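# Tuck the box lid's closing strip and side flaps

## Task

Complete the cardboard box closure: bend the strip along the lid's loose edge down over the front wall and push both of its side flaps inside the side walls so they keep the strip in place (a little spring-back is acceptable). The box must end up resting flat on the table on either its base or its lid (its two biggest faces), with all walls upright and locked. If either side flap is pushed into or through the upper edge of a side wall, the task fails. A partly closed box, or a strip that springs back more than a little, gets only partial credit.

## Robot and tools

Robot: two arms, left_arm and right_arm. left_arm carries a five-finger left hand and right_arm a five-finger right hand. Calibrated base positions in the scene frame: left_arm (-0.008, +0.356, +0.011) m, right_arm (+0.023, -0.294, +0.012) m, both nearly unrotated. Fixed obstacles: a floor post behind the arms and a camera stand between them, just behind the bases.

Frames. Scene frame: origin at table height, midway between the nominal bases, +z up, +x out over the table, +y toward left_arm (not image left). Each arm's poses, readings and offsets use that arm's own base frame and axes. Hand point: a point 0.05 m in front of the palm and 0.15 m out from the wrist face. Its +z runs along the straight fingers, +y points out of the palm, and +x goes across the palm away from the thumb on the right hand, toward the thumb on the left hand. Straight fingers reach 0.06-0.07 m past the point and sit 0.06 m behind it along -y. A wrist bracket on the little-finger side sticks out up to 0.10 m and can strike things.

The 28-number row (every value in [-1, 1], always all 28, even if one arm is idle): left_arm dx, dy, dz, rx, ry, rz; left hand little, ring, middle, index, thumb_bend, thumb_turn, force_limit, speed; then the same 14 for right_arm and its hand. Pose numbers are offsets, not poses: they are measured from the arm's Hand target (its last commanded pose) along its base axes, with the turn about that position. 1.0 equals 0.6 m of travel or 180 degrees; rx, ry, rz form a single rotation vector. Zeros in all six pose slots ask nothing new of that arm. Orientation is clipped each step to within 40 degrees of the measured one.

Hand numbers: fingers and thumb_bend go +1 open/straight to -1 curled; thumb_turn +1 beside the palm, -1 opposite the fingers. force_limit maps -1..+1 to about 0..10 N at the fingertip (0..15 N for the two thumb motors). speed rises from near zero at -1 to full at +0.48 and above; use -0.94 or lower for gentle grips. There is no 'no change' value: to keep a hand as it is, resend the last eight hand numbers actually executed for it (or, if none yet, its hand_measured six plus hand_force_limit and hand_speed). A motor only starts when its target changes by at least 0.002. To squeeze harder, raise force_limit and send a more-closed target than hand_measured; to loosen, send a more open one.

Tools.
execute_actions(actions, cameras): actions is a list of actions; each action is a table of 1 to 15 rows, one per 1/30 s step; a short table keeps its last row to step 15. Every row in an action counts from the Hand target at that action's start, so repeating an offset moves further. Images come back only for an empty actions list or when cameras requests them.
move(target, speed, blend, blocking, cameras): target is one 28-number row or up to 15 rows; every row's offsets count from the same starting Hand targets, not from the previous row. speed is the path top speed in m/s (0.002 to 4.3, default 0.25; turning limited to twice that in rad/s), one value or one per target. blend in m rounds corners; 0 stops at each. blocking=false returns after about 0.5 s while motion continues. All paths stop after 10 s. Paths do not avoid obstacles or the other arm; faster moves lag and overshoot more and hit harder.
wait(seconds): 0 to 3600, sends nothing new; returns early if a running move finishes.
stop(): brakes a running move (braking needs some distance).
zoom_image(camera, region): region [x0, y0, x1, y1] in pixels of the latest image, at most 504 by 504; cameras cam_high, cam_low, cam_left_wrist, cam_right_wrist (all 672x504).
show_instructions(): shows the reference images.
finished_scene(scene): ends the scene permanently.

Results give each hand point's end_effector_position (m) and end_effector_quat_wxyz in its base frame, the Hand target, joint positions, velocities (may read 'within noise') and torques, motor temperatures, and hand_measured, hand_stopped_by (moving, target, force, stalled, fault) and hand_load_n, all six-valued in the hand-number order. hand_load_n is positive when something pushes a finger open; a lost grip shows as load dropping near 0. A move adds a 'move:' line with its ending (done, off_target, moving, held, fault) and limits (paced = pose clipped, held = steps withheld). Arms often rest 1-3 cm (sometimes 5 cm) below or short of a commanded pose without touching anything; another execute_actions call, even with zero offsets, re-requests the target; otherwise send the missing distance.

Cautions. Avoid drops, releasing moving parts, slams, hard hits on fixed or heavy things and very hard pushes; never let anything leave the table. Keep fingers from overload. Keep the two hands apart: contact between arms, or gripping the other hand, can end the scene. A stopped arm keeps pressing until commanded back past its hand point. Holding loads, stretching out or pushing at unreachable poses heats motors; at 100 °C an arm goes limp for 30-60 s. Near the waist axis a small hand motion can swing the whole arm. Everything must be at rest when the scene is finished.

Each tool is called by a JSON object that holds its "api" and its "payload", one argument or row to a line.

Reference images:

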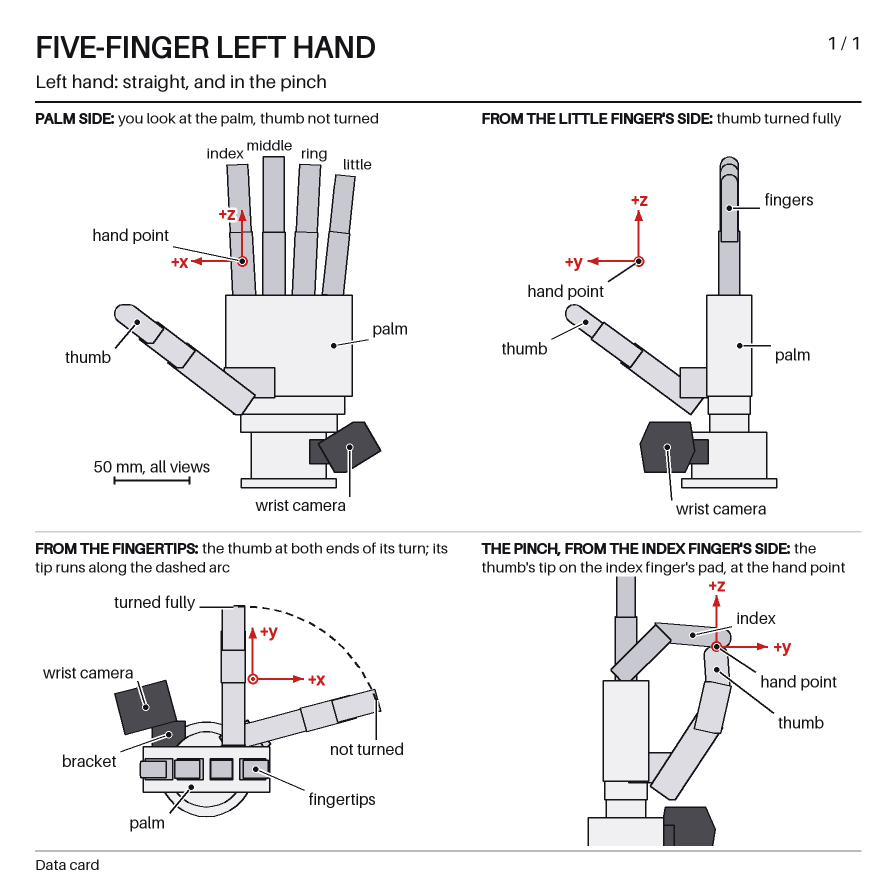

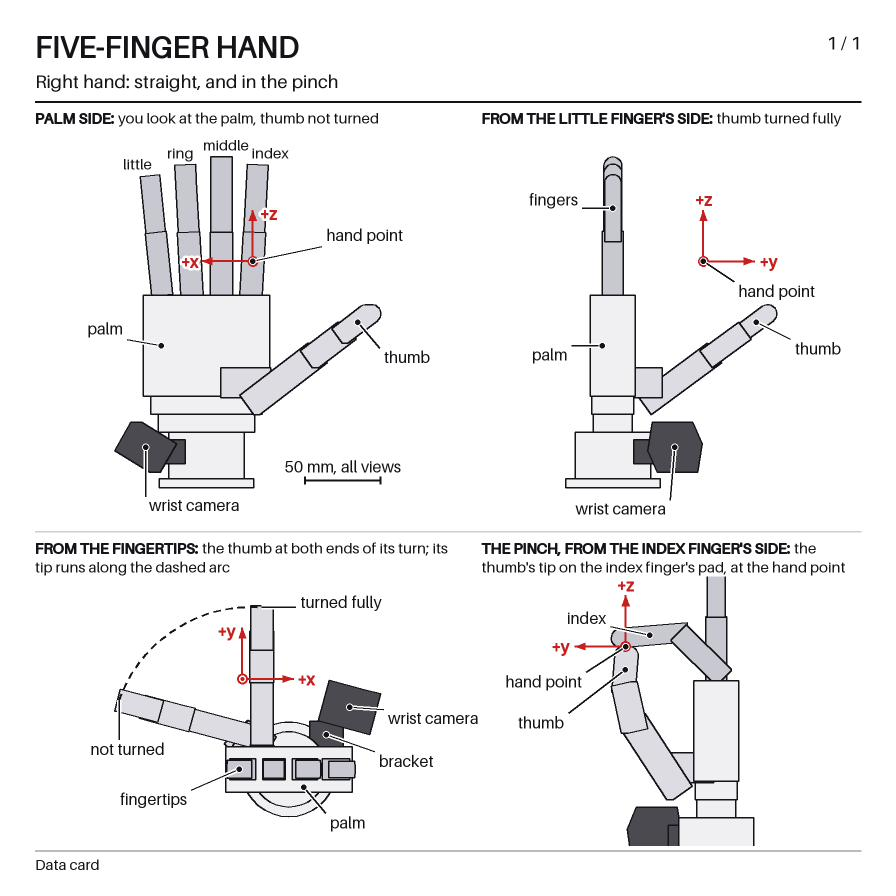

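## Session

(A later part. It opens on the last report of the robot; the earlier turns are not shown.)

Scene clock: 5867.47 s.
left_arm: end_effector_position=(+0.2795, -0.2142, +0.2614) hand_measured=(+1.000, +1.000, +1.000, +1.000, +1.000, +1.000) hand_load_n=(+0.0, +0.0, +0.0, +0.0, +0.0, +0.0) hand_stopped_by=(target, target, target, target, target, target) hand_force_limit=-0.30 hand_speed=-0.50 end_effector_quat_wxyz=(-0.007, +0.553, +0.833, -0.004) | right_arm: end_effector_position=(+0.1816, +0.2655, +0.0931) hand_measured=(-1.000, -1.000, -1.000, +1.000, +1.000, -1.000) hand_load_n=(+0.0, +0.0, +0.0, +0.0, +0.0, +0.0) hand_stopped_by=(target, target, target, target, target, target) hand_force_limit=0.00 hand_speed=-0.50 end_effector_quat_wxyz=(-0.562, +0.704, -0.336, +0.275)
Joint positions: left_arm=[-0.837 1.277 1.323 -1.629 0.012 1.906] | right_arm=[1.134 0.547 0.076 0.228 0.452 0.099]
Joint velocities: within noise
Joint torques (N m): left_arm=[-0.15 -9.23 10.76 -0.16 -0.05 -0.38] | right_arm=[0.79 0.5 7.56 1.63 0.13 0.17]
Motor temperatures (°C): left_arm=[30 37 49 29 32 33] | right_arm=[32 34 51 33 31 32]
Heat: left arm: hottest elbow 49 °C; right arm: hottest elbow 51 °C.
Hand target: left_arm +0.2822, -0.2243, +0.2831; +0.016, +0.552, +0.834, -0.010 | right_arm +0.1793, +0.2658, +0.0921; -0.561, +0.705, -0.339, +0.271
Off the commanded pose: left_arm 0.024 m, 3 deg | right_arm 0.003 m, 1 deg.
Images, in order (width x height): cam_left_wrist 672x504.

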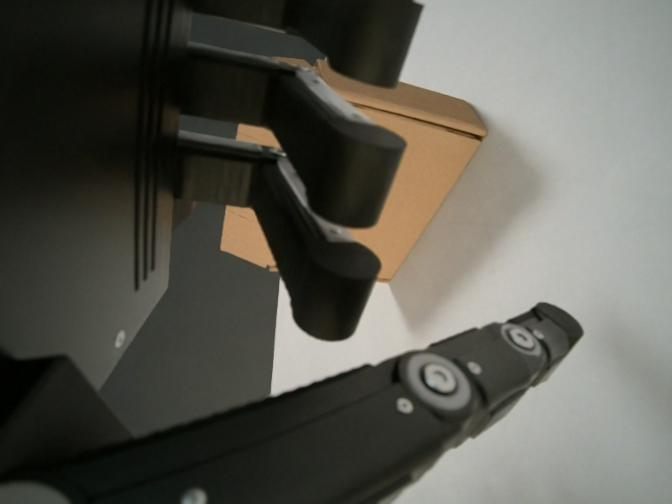

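{"api": "move", "payload": {
  "target": [
    [0.03,-0.06,0,0,0,0.45,1,1,1,1,1,1,-0.3,-0.5, 0,0,0,0,0,0,-1,-1,-1,1,1,-1,0,-0.5]
  ],
  "speed": 0.15,
  "cameras": ["cam_high","cam_low","cam_right_wrist"]
}}

Scene clock: 5879.60 s.
left_arm: end_effector_position=(+0.2883, -0.2546, +0.2675) hand_measured=(+1.000, +1.000, +1.000, +1.000, +1.000, +1.000) hand_load_n=(+0.0, +0.0, +0.0, +0.0, +0.0, +0.0) hand_stopped_by=(target, target, target, target, target, target) hand_force_limit=-0.30 hand_speed=-0.50 end_effector_quat_wxyz=(+0.005, -0.108, +0.994, +0.016) | right_arm: end_effector_position=(+0.1816, +0.2655, +0.0931) hand_measured=(-1.000, -1.000, -1.000, +1.000, +1.000, -1.000) hand_load_n=(+0.0, +0.5, +0.0, +0.0, +0.0, +0.0) hand_stopped_by=(target, target, target, target, target, target) hand_force_limit=0.00 hand_speed=-0.50 end_effector_quat_wxyz=(-0.562, +0.704, -0.336, +0.275)
Joint positions: left_arm=[-0.758 1.532 1.591 -1.647 -0.028 0.596] | right_arm=[1.134 0.547 0.076 0.228 0.452 0.099]
Joint torques (N m): left_arm=[1.79 -12.28 11.15 -0.21 -0.24 -0.37] | right_arm=[0.85 0.44 7.57 1.66 0.13 0.17]
Heat: left arm: hottest elbow 51 °C; right arm: hottest elbow 51 °C.
Hand target: left_arm +0.3003, -0.2605, +0.2832; +0.019, -0.122, +0.992, +0.002 | right_arm +0.1793, +0.2658, +0.0921; -0.561, +0.705, -0.339, +0.271
Off the commanded pose: left_arm 0.021 m, 3 deg | right_arm 0.003 m, 1 deg.
move: off_target (left_arm)

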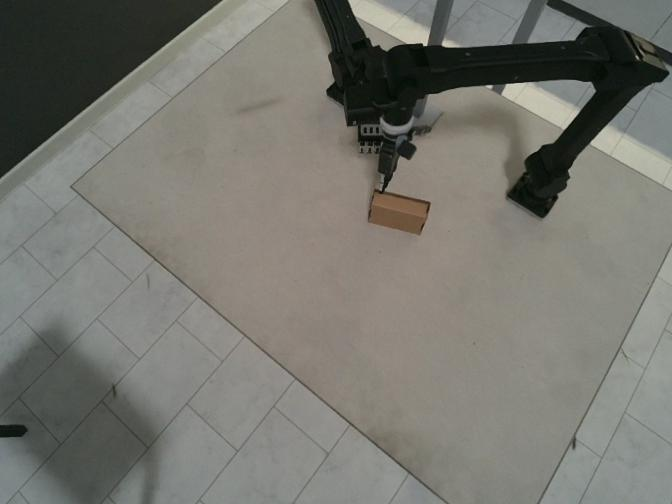

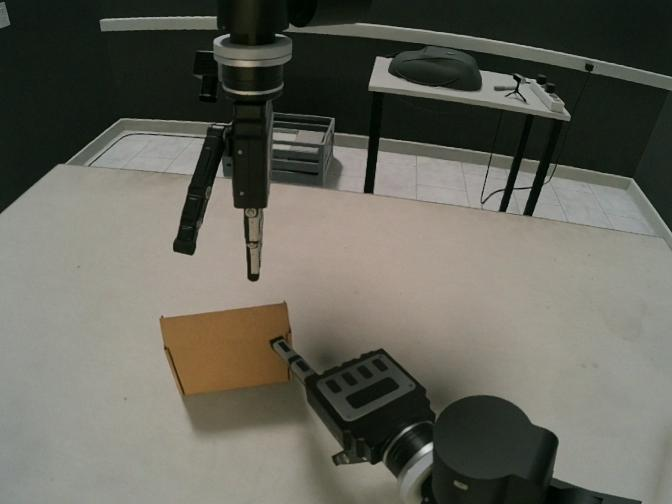

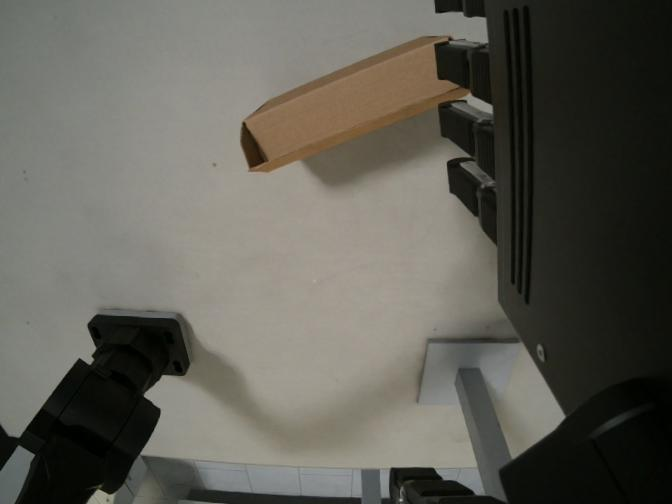

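{"api": "zoom_image", "payload": {
  "camera": "cam_right_wrist",
  "region": [230, 20, 490, 190]
}}

{"api": "zoom_image", "payload": {
  "camera": "cam_right_wrist",
  "region": [230, 90, 330, 190]
}}

Scaled by 1.938 from the camera's image (finer frame: 960x720).

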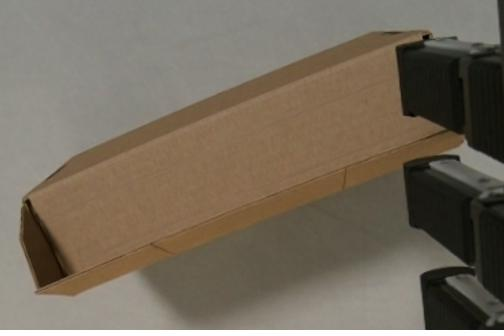

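Scaled by 5.040 from the camera's image (finer frame: 960x720).

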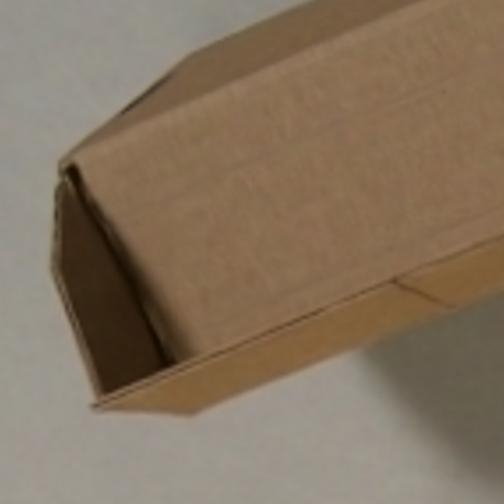

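{"api": "zoom_image", "payload": {
  "camera": "cam_right_wrist",
  "region": [238, 118, 278, 178]
}}

Scaled by 8.400 from the camera's image (finer frame: 960x720).

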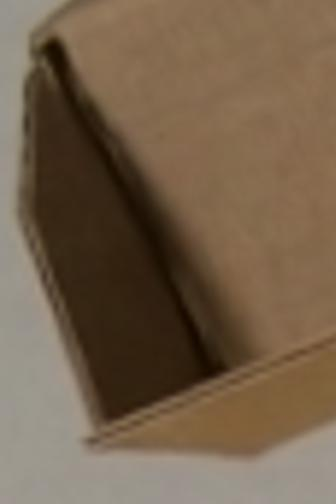

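{"api": "move", "payload": {
  "target": [
    [0.0785,-0.0885,0,0,0,0.55,1,1,1,1,1,1,-0.3,-0.5, 0,0,0,0,0,0,-1,-1,-1,1,1,-1,0,-0.5]
  ],
  "speed": 0.15,
  "cameras": ["cam_high","cam_low","cam_right_wrist"]
}}

Scene clock: 5910.27 s.
left_arm: end_effector_position=(+0.3433, -0.3164, +0.2665) hand_measured=(+1.000, +1.000, +1.000, +1.000, +1.000, +1.000) hand_load_n=(+0.0, +0.0, +0.0, +0.0, +0.0, +0.0) hand_stopped_by=(target, target, target, target, target, target) hand_force_limit=-0.30 hand_speed=-0.50 end_effector_quat_wxyz=(-0.011, +0.826, -0.563, -0.026) | right_arm: end_effector_position=(+0.1816, +0.2655, +0.0931) hand_measured=(-1.000, -1.000, -1.000, +1.000, +1.000, -1.000) hand_load_n=(+0.0, +0.0, +0.0, +0.0, +0.0, +0.0) hand_stopped_by=(target, target, target, target, target, target) hand_force_limit=0.00 hand_speed=-0.50 end_effector_quat_wxyz=(-0.562, +0.704, -0.336, +0.275)
Joint positions: left_arm=[-0.609 1.607 1.682 -1.698 -0.022 -0.983] | right_arm=[1.134 0.547 0.076 0.228 0.452 0.099]
Joint torques (N m): left_arm=[1.9 -15.85 8.58 -0.25 0.08 -0.38] | right_arm=[0.79 0.5 7.56 1.66 0.13 0.17]
Heat: left arm: hottest elbow 53 °C; right arm: hottest elbow 51 °C.
Hand target: left_arm +0.3474, -0.3134, +0.2834; -0.011, +0.834, -0.552, -0.016 | right_arm +0.1793, +0.2658, +0.0921; -0.561, +0.705, -0.339, +0.271
Off the commanded pose: left_arm 0.017 m, 2 deg | right_arm 0.003 m, 1 deg.
joint sent to its limit (left arm) — joint 4 (wrist pitch), lower limit. The joint targets still meet the commanded pose.
move: off_target (left_arm)

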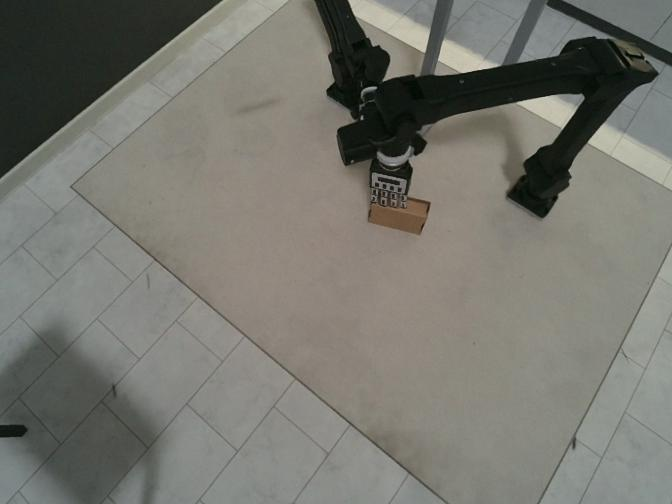

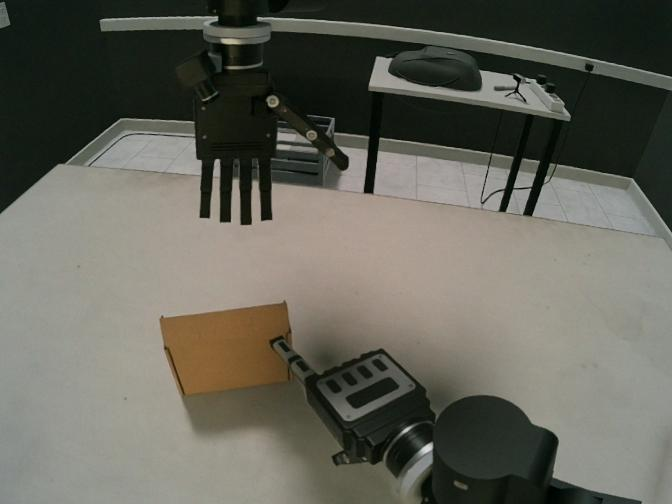

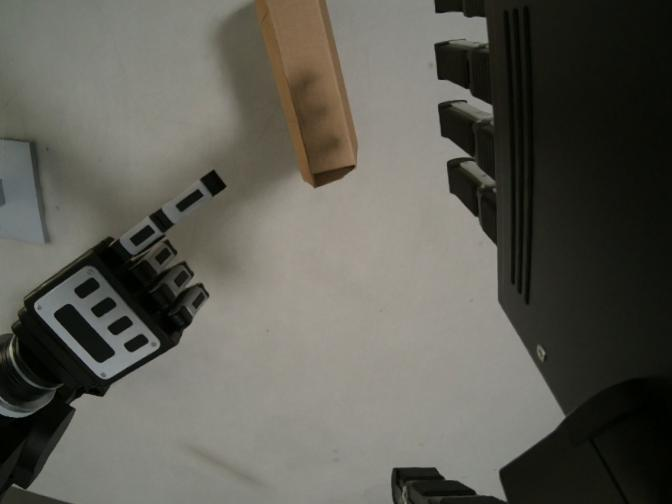

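{"api": "zoom_image", "payload": {
  "camera": "cam_right_wrist",
  "region": [280, 110, 380, 200]
}}

{"api": "zoom_image", "payload": {
  "camera": "cam_right_wrist",
  "region": [295, 150, 365, 195]
}}

Scaled by 5.040 from the camera's image (finer frame: 960x720).

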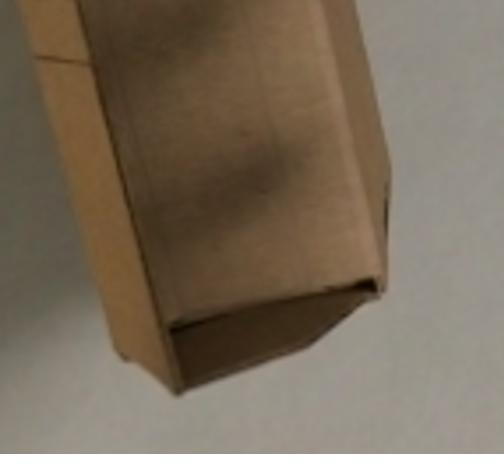

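Scaled by 7.200 from the camera's image (finer frame: 960x720).

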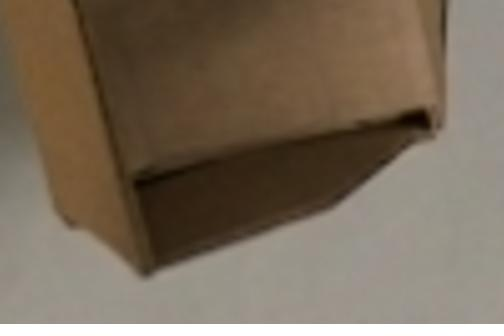

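{"api": "move", "payload": {
  "target": [
    [0,0,-0.20,0,0,0,1,1,1,1,1,1,-0.3,-0.5, 0,0,0,0,0,0,-1,-1,-1,1,1,-1,0,-0.5]
  ],
  "speed": 0.08,
  "cameras": ["cam_high","cam_low","cam_right_wrist"]
}}

{"api": "zoom_image", "payload": {
  "camera": "cam_right_wrist",
  "region": [250, 100, 400, 250]
}}

Scene clock: 5935.00 s.
left_arm: end_effector_position=(+0.3419, -0.3154, +0.1675) hand_measured=(+1.000, +1.000, +1.000, +1.000, +1.000, +1.000) hand_load_n=(+0.0, +0.0, +0.0, +0.0, +0.0, +0.0) hand_stopped_by=(target, target, target, target, target, target) hand_force_limit=-0.30 hand_speed=-0.50 end_effector_quat_wxyz=(-0.011, +0.826, -0.563, -0.016) | right_arm: end_effector_position=(+0.1816, +0.2655, +0.0931) hand_measured=(-1.000, -1.000, -1.000, +1.000, +1.000, -1.000) hand_load_n=(+0.0, +0.0, +0.0, +0.0, +0.0, +0.0) hand_stopped_by=(target, target, target, target, target, target) hand_force_limit=0.00 hand_speed=-0.50 end_effector_quat_wxyz=(-0.562, +0.704, -0.336, +0.275)
Joint positions: left_arm=[-0.609 1.603 1.418 -1.419 -0.022 -0.984] | right_arm=[1.134 0.547 0.076 0.228 0.452 0.099]
Joint torques (N m): left_arm=[1.85 -13.33 6.69 0.54 -0.01 -0.37] | right_arm=[0.85 0.5 7.56 1.63 0.13 0.17]
Heat: left arm: hottest elbow 51 °C; right arm: hottest elbow 51 °C.
Hand target: left_arm +0.3474, -0.3134, +0.1632; -0.011, +0.834, -0.552, -0.016 | right_arm +0.1793, +0.2658, +0.0921; -0.561, +0.705, -0.339, +0.271
Off the commanded pose: left_arm 0.007 m, 1 deg | right_arm 0.003 m, 1 deg.
move: done

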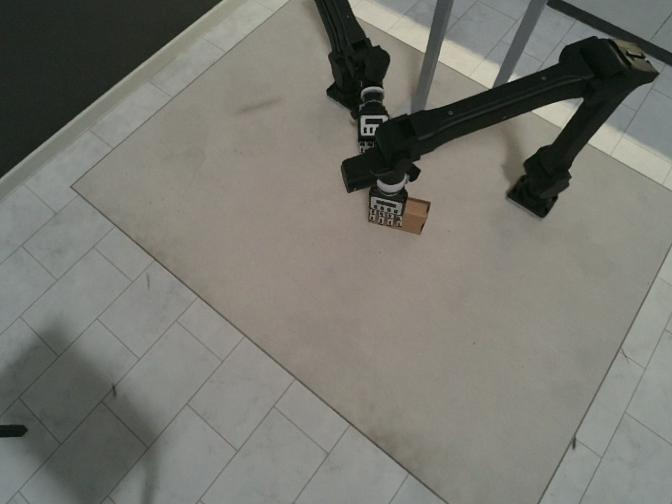

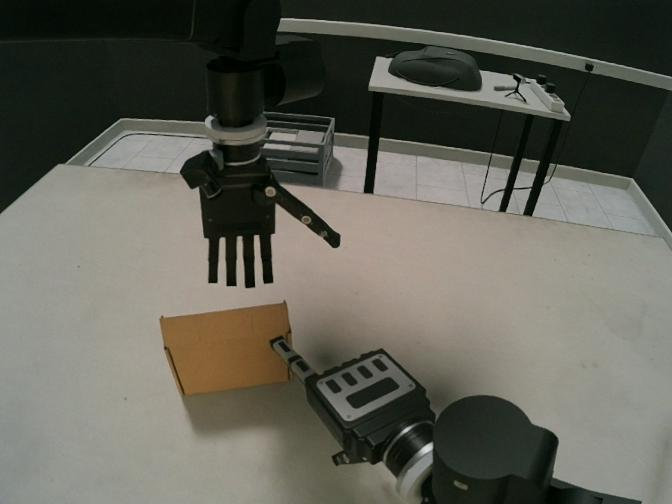

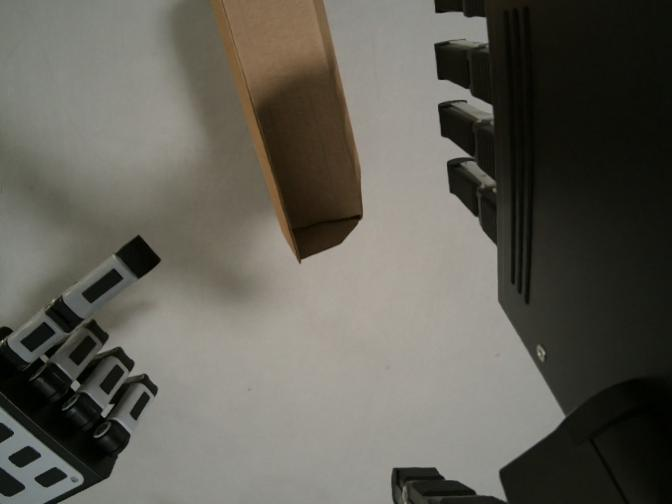

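Scaled by 3.360 from the camera's image (finer frame: 960x720).

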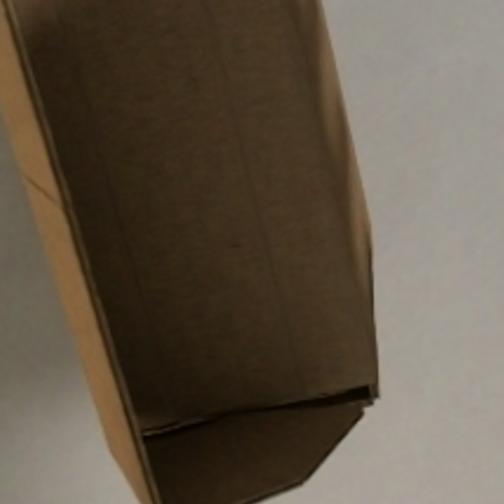

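{"api": "zoom_image", "payload": {
  "camera": "cam_right_wrist",
  "region": [290, 205, 370, 265]
}}

{"api": "zoom_image", "payload": {
  "camera": "cam_right_wrist",
  "region": [325, 205, 370, 240]
}}

Scaled by 6.300 from the camera's image (finer frame: 960x720).

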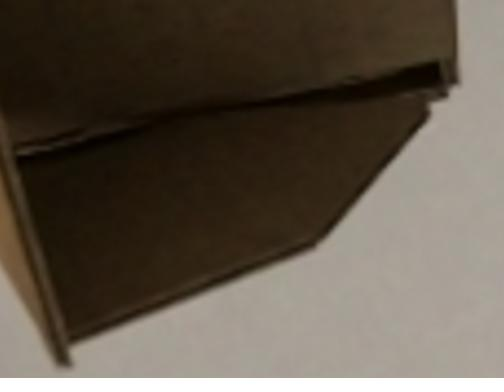

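Scaled by 11.200 from the camera's image (finer frame: 960x720).

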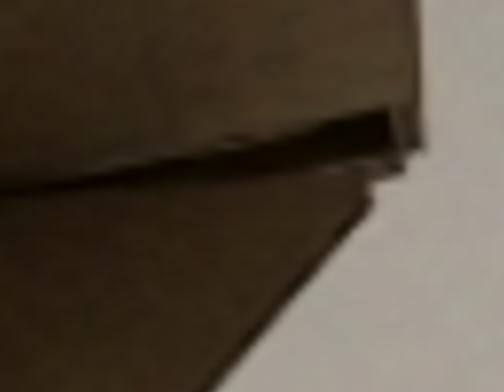

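{"api": "move", "payload": {
  "target": [
    [-0.0625,0.155,0,0,0,0,1,1,1,1,1,1,-0.3,-0.5, 0,0,0,0,0,0,-1,-1,-1,1,1,-1,0,-0.5]
  ],
  "speed": 0.12,
  "cameras": ["cam_right_wrist"]
}}

Scene clock: 5960.17 s.
left_arm: end_effector_position=(+0.3080, -0.2231, +0.1613) hand_measured=(+1.000, +1.000, +1.000, +1.000, +1.000, +1.000) hand_load_n=(+0.0, +0.0, +0.5, +0.0, +0.0, +0.0) hand_stopped_by=(target, target, target, target, target, target) hand_force_limit=-0.30 hand_speed=-0.50 end_effector_quat_wxyz=(-0.009, +0.836, -0.548, -0.025) | right_arm: end_effector_position=(+0.1816, +0.2655, +0.0931) hand_measured=(-1.000, -1.000, -1.000, +1.000, +1.000, -1.000) hand_load_n=(+0.0, +0.0, +0.0, +0.0, +0.0, +0.0) hand_stopped_by=(target, target, target, target, target, target) hand_force_limit=0.00 hand_speed=-0.50 end_effector_quat_wxyz=(-0.562, +0.704, -0.336, +0.275)
Joint positions: left_arm=[-0.464 1.416 1.191 -1.393 -0.024 -0.874] | right_arm=[1.134 0.547 0.076 0.228 0.452 0.099]
Joint torques (N m): left_arm=[1.49 -11.63 6.58 0.51 -0.12 -0.05] | right_arm=[0.79 0.56 7.57 1.65 0.13 0.17]
Heat: left arm: hottest elbow 49 °C; right arm: hottest elbow 50 °C.
Hand target: left_arm +0.3099, -0.2205, +0.1633; -0.011, +0.834, -0.552, -0.016 | right_arm +0.1793, +0.2658, +0.0921; -0.561, +0.705, -0.339, +0.271
Off the commanded pose: left_arm 0.004 m, 1 deg | right_arm 0.003 m, 1 deg.
move: done

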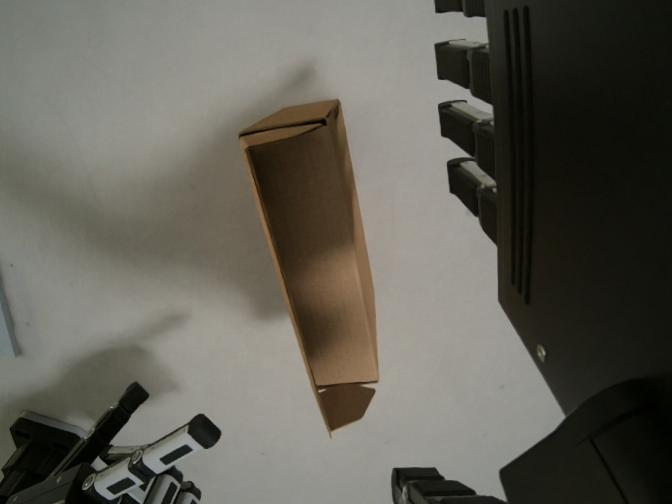

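{"api": "zoom_image", "payload": {
  "camera": "cam_right_wrist",
  "region": [230, 90, 350, 170]
}}

{"api": "zoom_image", "payload": {
  "camera": "cam_right_wrist",
  "region": [300, 365, 390, 445]
}}

Scaled by 4.200 from the camera's image (finer frame: 960x720).

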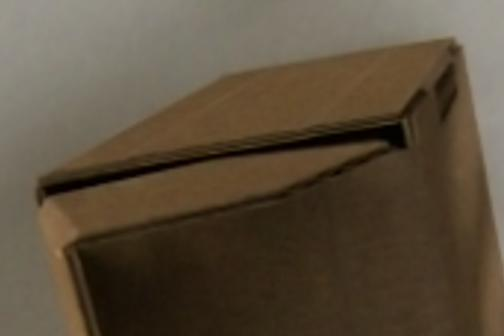

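Scaled by 5.600 from the camera's image (finer frame: 960x720).

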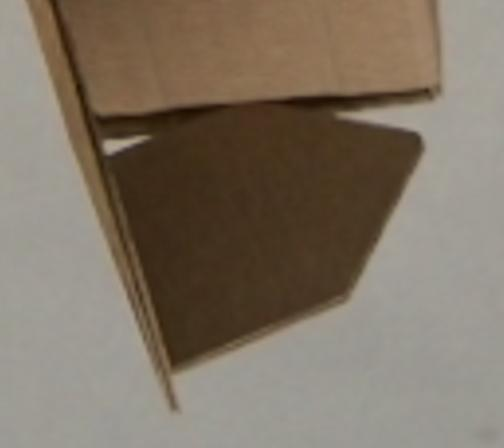

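{"api": "move", "payload": {
  "target": [
    [0.1035,-0.2117,0.02,0,0,0,1,1,1,1,1,1,-0.3,-0.5, 0,0,0,0,0,0,-1,-1,-1,1,1,-1,0,-0.5]
  ],
  "speed": 0.12,
  "cameras": ["cam_high","cam_low","cam_right_wrist"]
}}

Scene clock: 6003.20 s.
left_arm: end_effector_position=(+0.3611, -0.3343, +0.1575) hand_measured=(+1.000, +1.000, +1.000, +1.000, +1.000, +1.000) hand_load_n=(+0.0, +0.0, -0.5, +0.0, +0.0, +0.0) hand_stopped_by=(target, target, target, target, target, target) hand_force_limit=-0.30 hand_speed=-0.50 end_effector_quat_wxyz=(-0.012, +0.831, -0.555, -0.036) | right_arm: end_effector_position=(+0.1816, +0.2655, +0.0931) hand_measured=(-1.000, -1.000, -1.000, +1.000, +1.000, -1.000) hand_load_n=(+0.0, +0.0, +0.0, +0.0, +0.0, +0.0) hand_stopped_by=(target, target, target, target, target, target) hand_force_limit=0.00 hand_speed=-0.50 end_effector_quat_wxyz=(-0.562, +0.704, -0.336, +0.275)
Joint positions: left_arm=[-0.617 1.7 1.512 -1.456 -0.022 -1.011] | right_arm=[1.134 0.547 0.076 0.228 0.452 0.099]
Joint torques (N m): left_arm=[0.26 -15.21 10.59 -0.28 0.05 -0.38] | right_arm=[0.79 0.44 7.56 1.66 0.12 0.17]
Heat: left arm: hottest elbow 49 °C; right arm: hottest elbow 50 °C.
Hand target: left_arm +0.3720, -0.3474, +0.1752; -0.011, +0.834, -0.552, -0.016 | right_arm +0.1793, +0.2658, +0.0921; -0.561, +0.705, -0.339, +0.271
Off the commanded pose: left_arm 0.025 m, 2 deg | right_arm 0.003 m, 1 deg.
move: off_target (left_arm)

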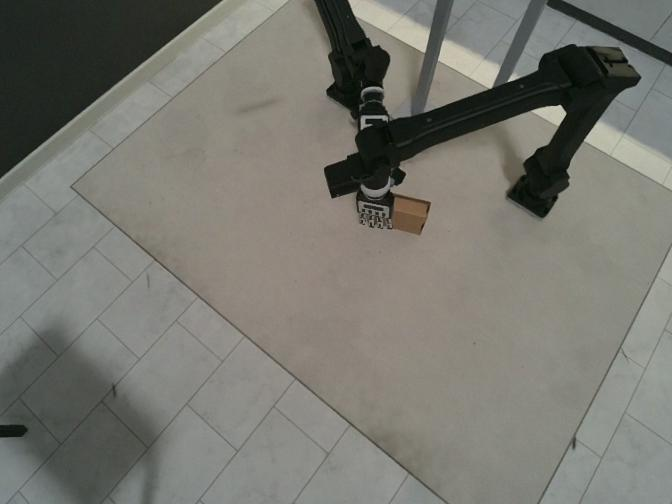

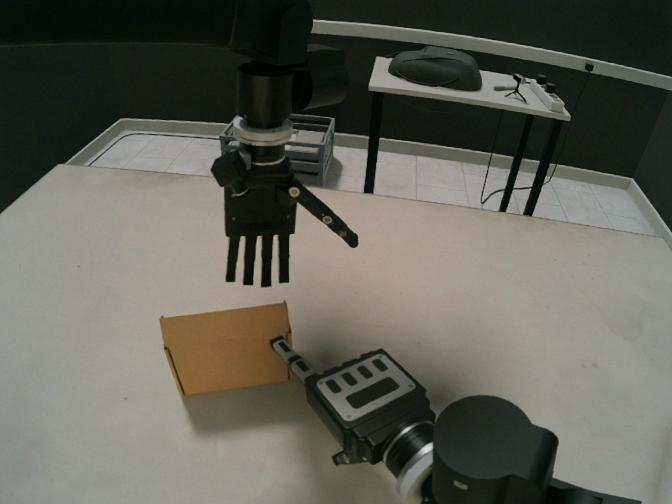

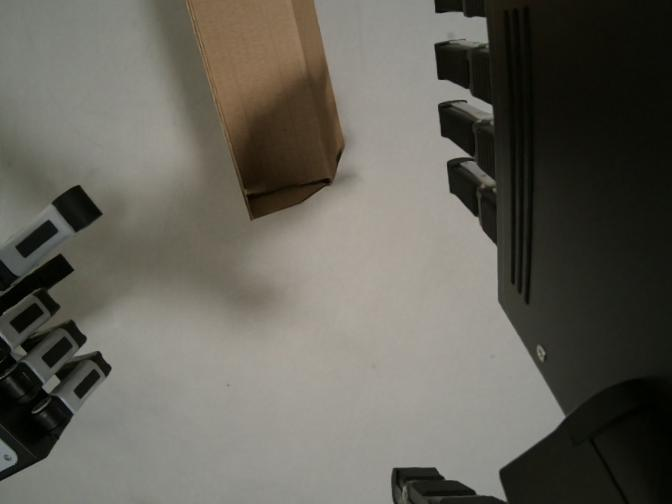

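{"api": "zoom_image", "payload": {
  "camera": "cam_right_wrist",
  "region": [235, 145, 350, 230]
}}

{"api": "zoom_image", "payload": {
  "camera": "cam_right_wrist",
  "region": [300, 150, 350, 200]
}}

Scaled by 4.383 from the camera's image (finer frame: 960x720).

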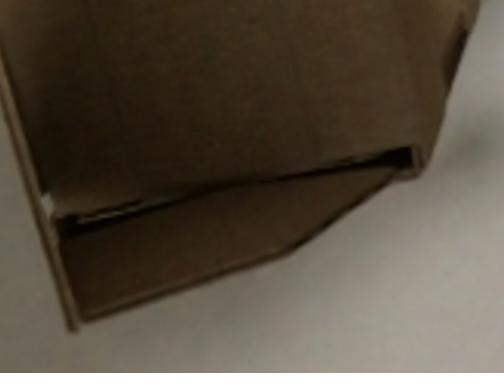

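Scaled by 10.080 from the camera's image (finer frame: 960x720).

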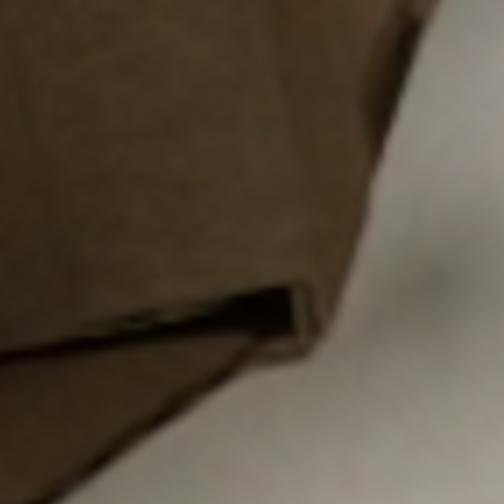

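{"api": "move", "payload": {
  "target": [
    [0.0375,-0.0927,0.01,0,0,0,1,1,1,1,1,1,-0.3,-0.5, 0,0,0,0,0,0,-1,-1,-1,1,1,-1,0,-0.5]
  ],
  "speed": 0.12,
  "cameras": ["cam_right_wrist"]
}}

{"api": "zoom_image", "payload": {
  "camera": "cam_right_wrist",
  "region": [200, 50, 340, 170]
}}

Scene clock: 6027.63 s.
left_arm: end_effector_position=(+0.3841, -0.3901, +0.1620) hand_measured=(+1.000, +1.000, +1.000, +1.000, +1.000, +1.000) hand_load_n=(+0.0, +0.0, +0.0, +0.0, +0.0, +0.0) hand_stopped_by=(target, target, target, target, target, target) hand_force_limit=-0.30 hand_speed=-0.50 end_effector_quat_wxyz=(-0.013, +0.830, -0.556, -0.037) | right_arm: end_effector_position=(+0.1816, +0.2655, +0.0931) hand_measured=(-1.000, -1.000, -1.000, +1.000, +1.000, -1.000) hand_load_n=(+0.0, +0.0, +0.0, +0.0, +0.0, +0.0) hand_stopped_by=(target, target, target, target, target, target) hand_force_limit=0.00 hand_speed=-0.50 end_effector_quat_wxyz=(-0.562, +0.704, -0.336, +0.275)
Joint positions: left_arm=[-0.676 1.838 1.714 -1.523 -0.02 -1.067] | right_arm=[1.134 0.547 0.076 0.228 0.452 0.099]
Joint torques (N m): left_arm=[0.26 -17.55 10.82 -0.29 0.05 -0.37] | right_arm=[0.79 0.5 7.56 1.66 0.13 0.16]
Heat: left arm: hottest elbow 50 °C; right arm: hottest elbow 50 °C.
Hand target: left_arm +0.3945, -0.4029, +0.1812; -0.011, +0.834, -0.552, -0.016 | right_arm +0.1793, +0.2658, +0.0921; -0.561, +0.705, -0.339, +0.271
Off the commanded pose: left_arm 0.025 m, 3 deg | right_arm 0.003 m, 1 deg.
move: off_target (left_arm)

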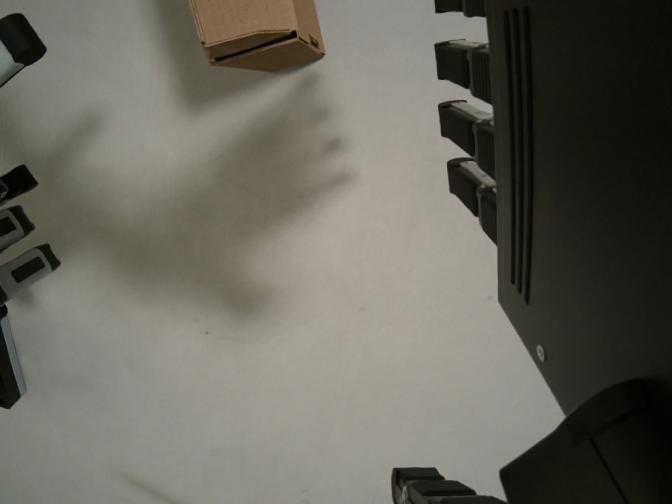

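Scaled by 3.600 from the camera's image (finer frame: 960x720).

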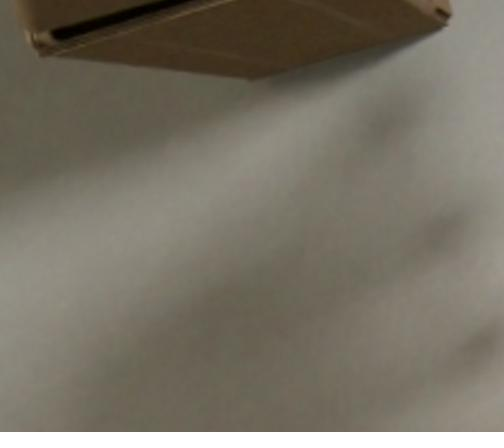

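{"api": "zoom_image", "payload": {
  "camera": "cam_right_wrist",
  "region": [190, 0, 335, 80]
}}

{"api": "zoom_image", "payload": {
  "camera": "cam_right_wrist",
  "region": [195, 15, 305, 75]
}}

Scaled by 3.476 from the camera's image (finer frame: 960x720).

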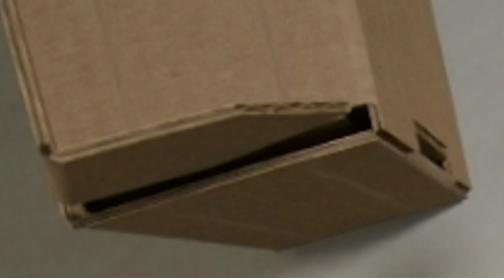

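Scaled by 4.582 from the camera's image (finer frame: 960x720).

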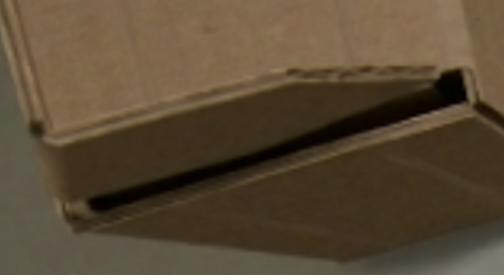

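{"api": "move", "payload": {
  "target": [
    [-0.1217,0.1682,-0.03,0,0,0,1,1,1,1,1,1,-0.3,-0.5, 0,0,0,0,0,0,-1,-1,-1,1,1,-1,0,-0.5]
  ],
  "speed": 0.12,
  "cameras": ["cam_high","cam_low","cam_right_wrist"]
}}

{"api": "zoom_image", "payload": {
  "camera": "cam_high",
  "region": [340, 160, 450, 250]
}}

Scene clock: 6064.33 s.
left_arm: end_effector_position=(+0.3184, -0.3051, +0.1603) hand_measured=(+1.000, +1.000, +1.000, +1.000, +1.000, +1.000) hand_load_n=(+0.0, +0.0, +0.0, +0.0, +0.0, -0.5) hand_stopped_by=(target, target, target, target, target, target) hand_force_limit=-0.30 hand_speed=-0.50 end_effector_quat_wxyz=(-0.011, +0.835, -0.549, -0.025) | right_arm: end_effector_position=(+0.1816, +0.2655, +0.0931) hand_measured=(-1.000, -1.000, -1.000, +1.000, +1.000, -1.000) hand_load_n=(+0.0, +0.0, +0.0, +0.0, +0.0, +0.0) hand_stopped_by=(target, target, target, target, target, target) hand_force_limit=0.00 hand_speed=-0.50 end_effector_quat_wxyz=(-0.562, +0.704, -0.336, +0.275)
Joint positions: left_arm=[-0.618 1.549 1.334 -1.406 -0.02 -1.027] | right_arm=[1.134 0.547 0.076 0.228 0.452 0.099]
Joint torques (N m): left_arm=[1.61 -13.8 6.65 0.47 -0.11 -0.04] | right_arm=[0.85 0.5 7.57 1.65 0.13 0.16]
Heat: left arm: hottest elbow 52 °C; right arm: hottest elbow 50 °C.
Hand target: left_arm +0.3214, -0.3021, +0.1631; -0.011, +0.834, -0.552, -0.016 | right_arm +0.1793, +0.2658, +0.0921; -0.561, +0.705, -0.339, +0.271
Off the commanded pose: left_arm 0.005 m, 1 deg | right_arm 0.003 m, 1 deg.
move: done

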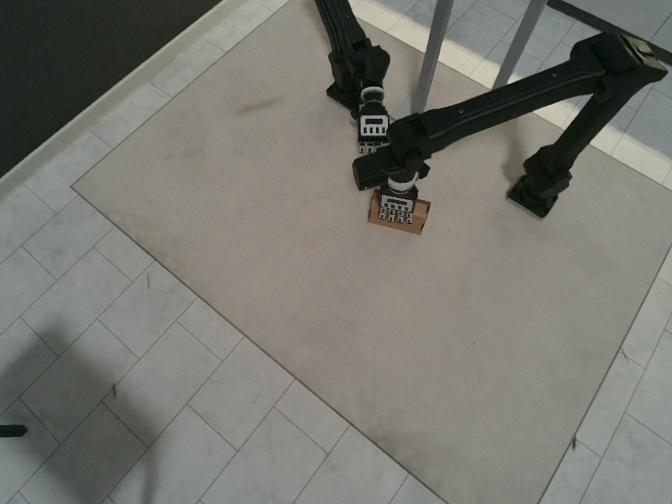

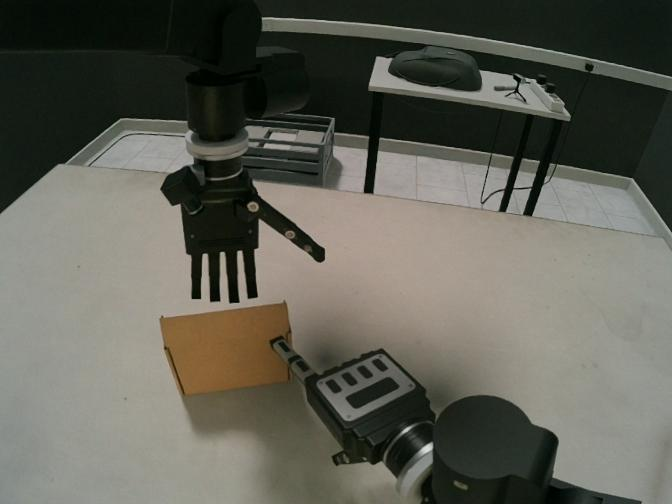

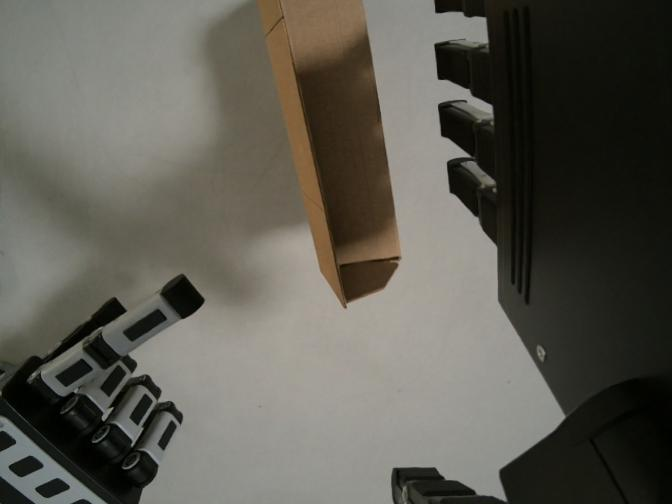

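Scaled by 4.582 from the camera's image (finer frame: 960x720).

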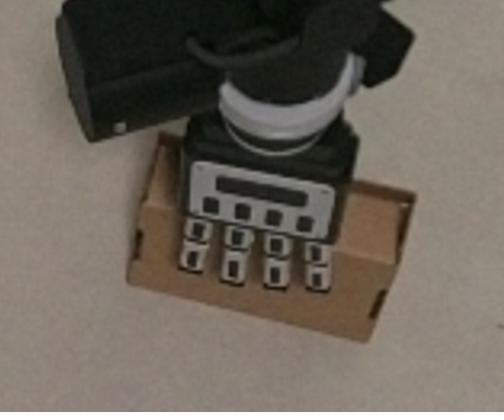

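{"api": "move", "payload": {
  "target": [
    [0,0,-0.06,0,0,0,1,1,1,1,1,1,-0.3,-0.5, 0,0,0,0,0,0,-1,-1,-1,1,1,-1,0,-0.5],
    [-0.032,-0.013,-0.06,0,0,0,1,1,1,1,1,1,-0.3,-0.5, 0,0,0,0,0,0,-1,-1,-1,1,1,-1,0,-0.5]
  ],
  "speed": 0.05,
  "cameras": ["cam_high","cam_low","cam_right_wrist"]
}}

{"api": "zoom_image", "payload": {
  "camera": "cam_high",
  "region": [340, 160, 450, 250]
}}

Scene clock: 6076.00 s.
left_arm: end_effector_position=(+0.3034, -0.3059, +0.1220) hand_measured=(+1.000, +1.000, +1.000, +1.000, +1.000, +1.000) hand_load_n=(+0.0, +0.0, +0.0, +0.0, +0.0, +0.0) hand_stopped_by=(target, target, target, target, target, target) hand_force_limit=-0.30 hand_speed=-0.50 end_effector_quat_wxyz=(-0.011, +0.832, -0.555, -0.028) | right_arm: end_effector_position=(+0.1816, +0.2655, +0.0931) hand_measured=(-1.000, -1.000, -1.000, +1.000, +1.000, -1.000) hand_load_n=(+0.0, +0.0, +0.0, +0.0, +0.0, +0.0) hand_stopped_by=(target, target, target, target, target, target) hand_force_limit=0.00 hand_speed=-0.50 end_effector_quat_wxyz=(-0.562, +0.704, -0.336, +0.275)
Joint positions: left_arm=[-0.64 1.553 1.234 -1.309 -0.02 -1.035] | right_arm=[1.134 0.547 0.076 0.228 0.452 0.099]
Joint torques (N m): left_arm=[0.15 -14.1 6.35 0.47 -0.02 -0.36] | right_arm=[0.79 0.5 7.56 1.66 0.13 0.17]
Heat: left arm: hottest elbow 51 °C; right arm: hottest elbow 50 °C.
Hand target: left_arm +0.3023, -0.3100, +0.1271; -0.011, +0.834, -0.552, -0.016 | right_arm +0.1793, +0.2658, +0.0921; -0.561, +0.705, -0.339, +0.271
Off the commanded pose: left_arm 0.007 m, 1 deg | right_arm 0.003 m, 1 deg.
move: done

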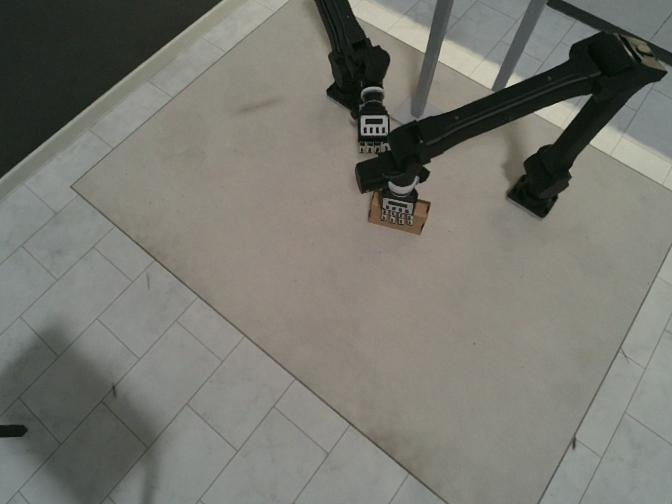

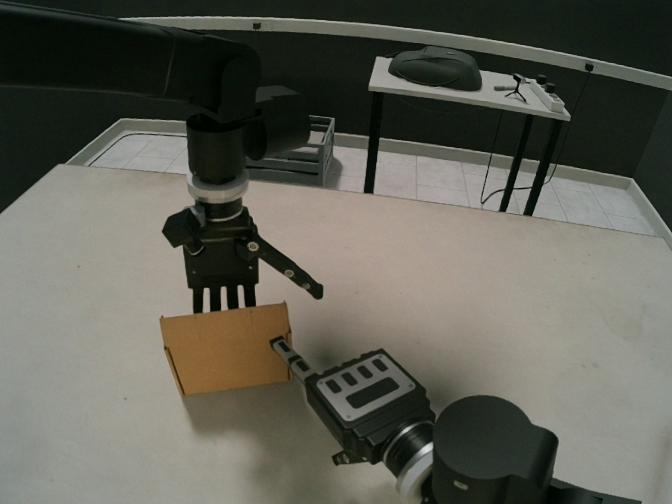

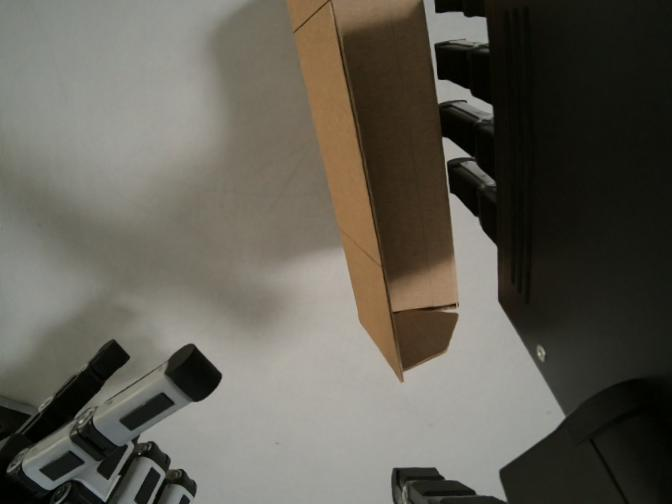

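Scaled by 4.582 from the camera's image (finer frame: 960x720).

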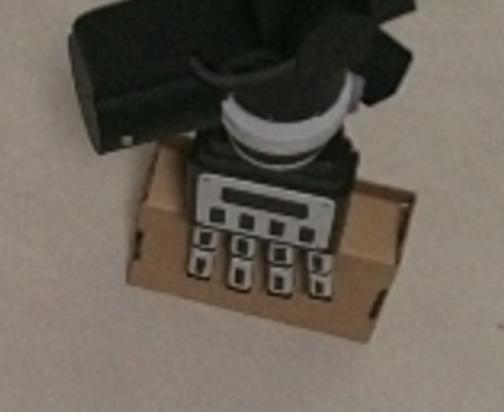

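{"api": "zoom_image", "payload": {
  "camera": "cam_right_wrist",
  "region": [400, 0, 520, 320]
}}

Scaled by 1.575 from the camera's image (finer frame: 960x720).

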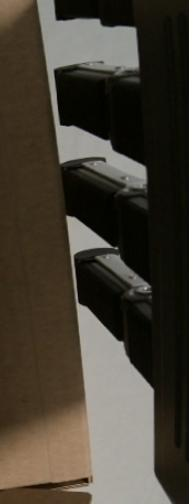

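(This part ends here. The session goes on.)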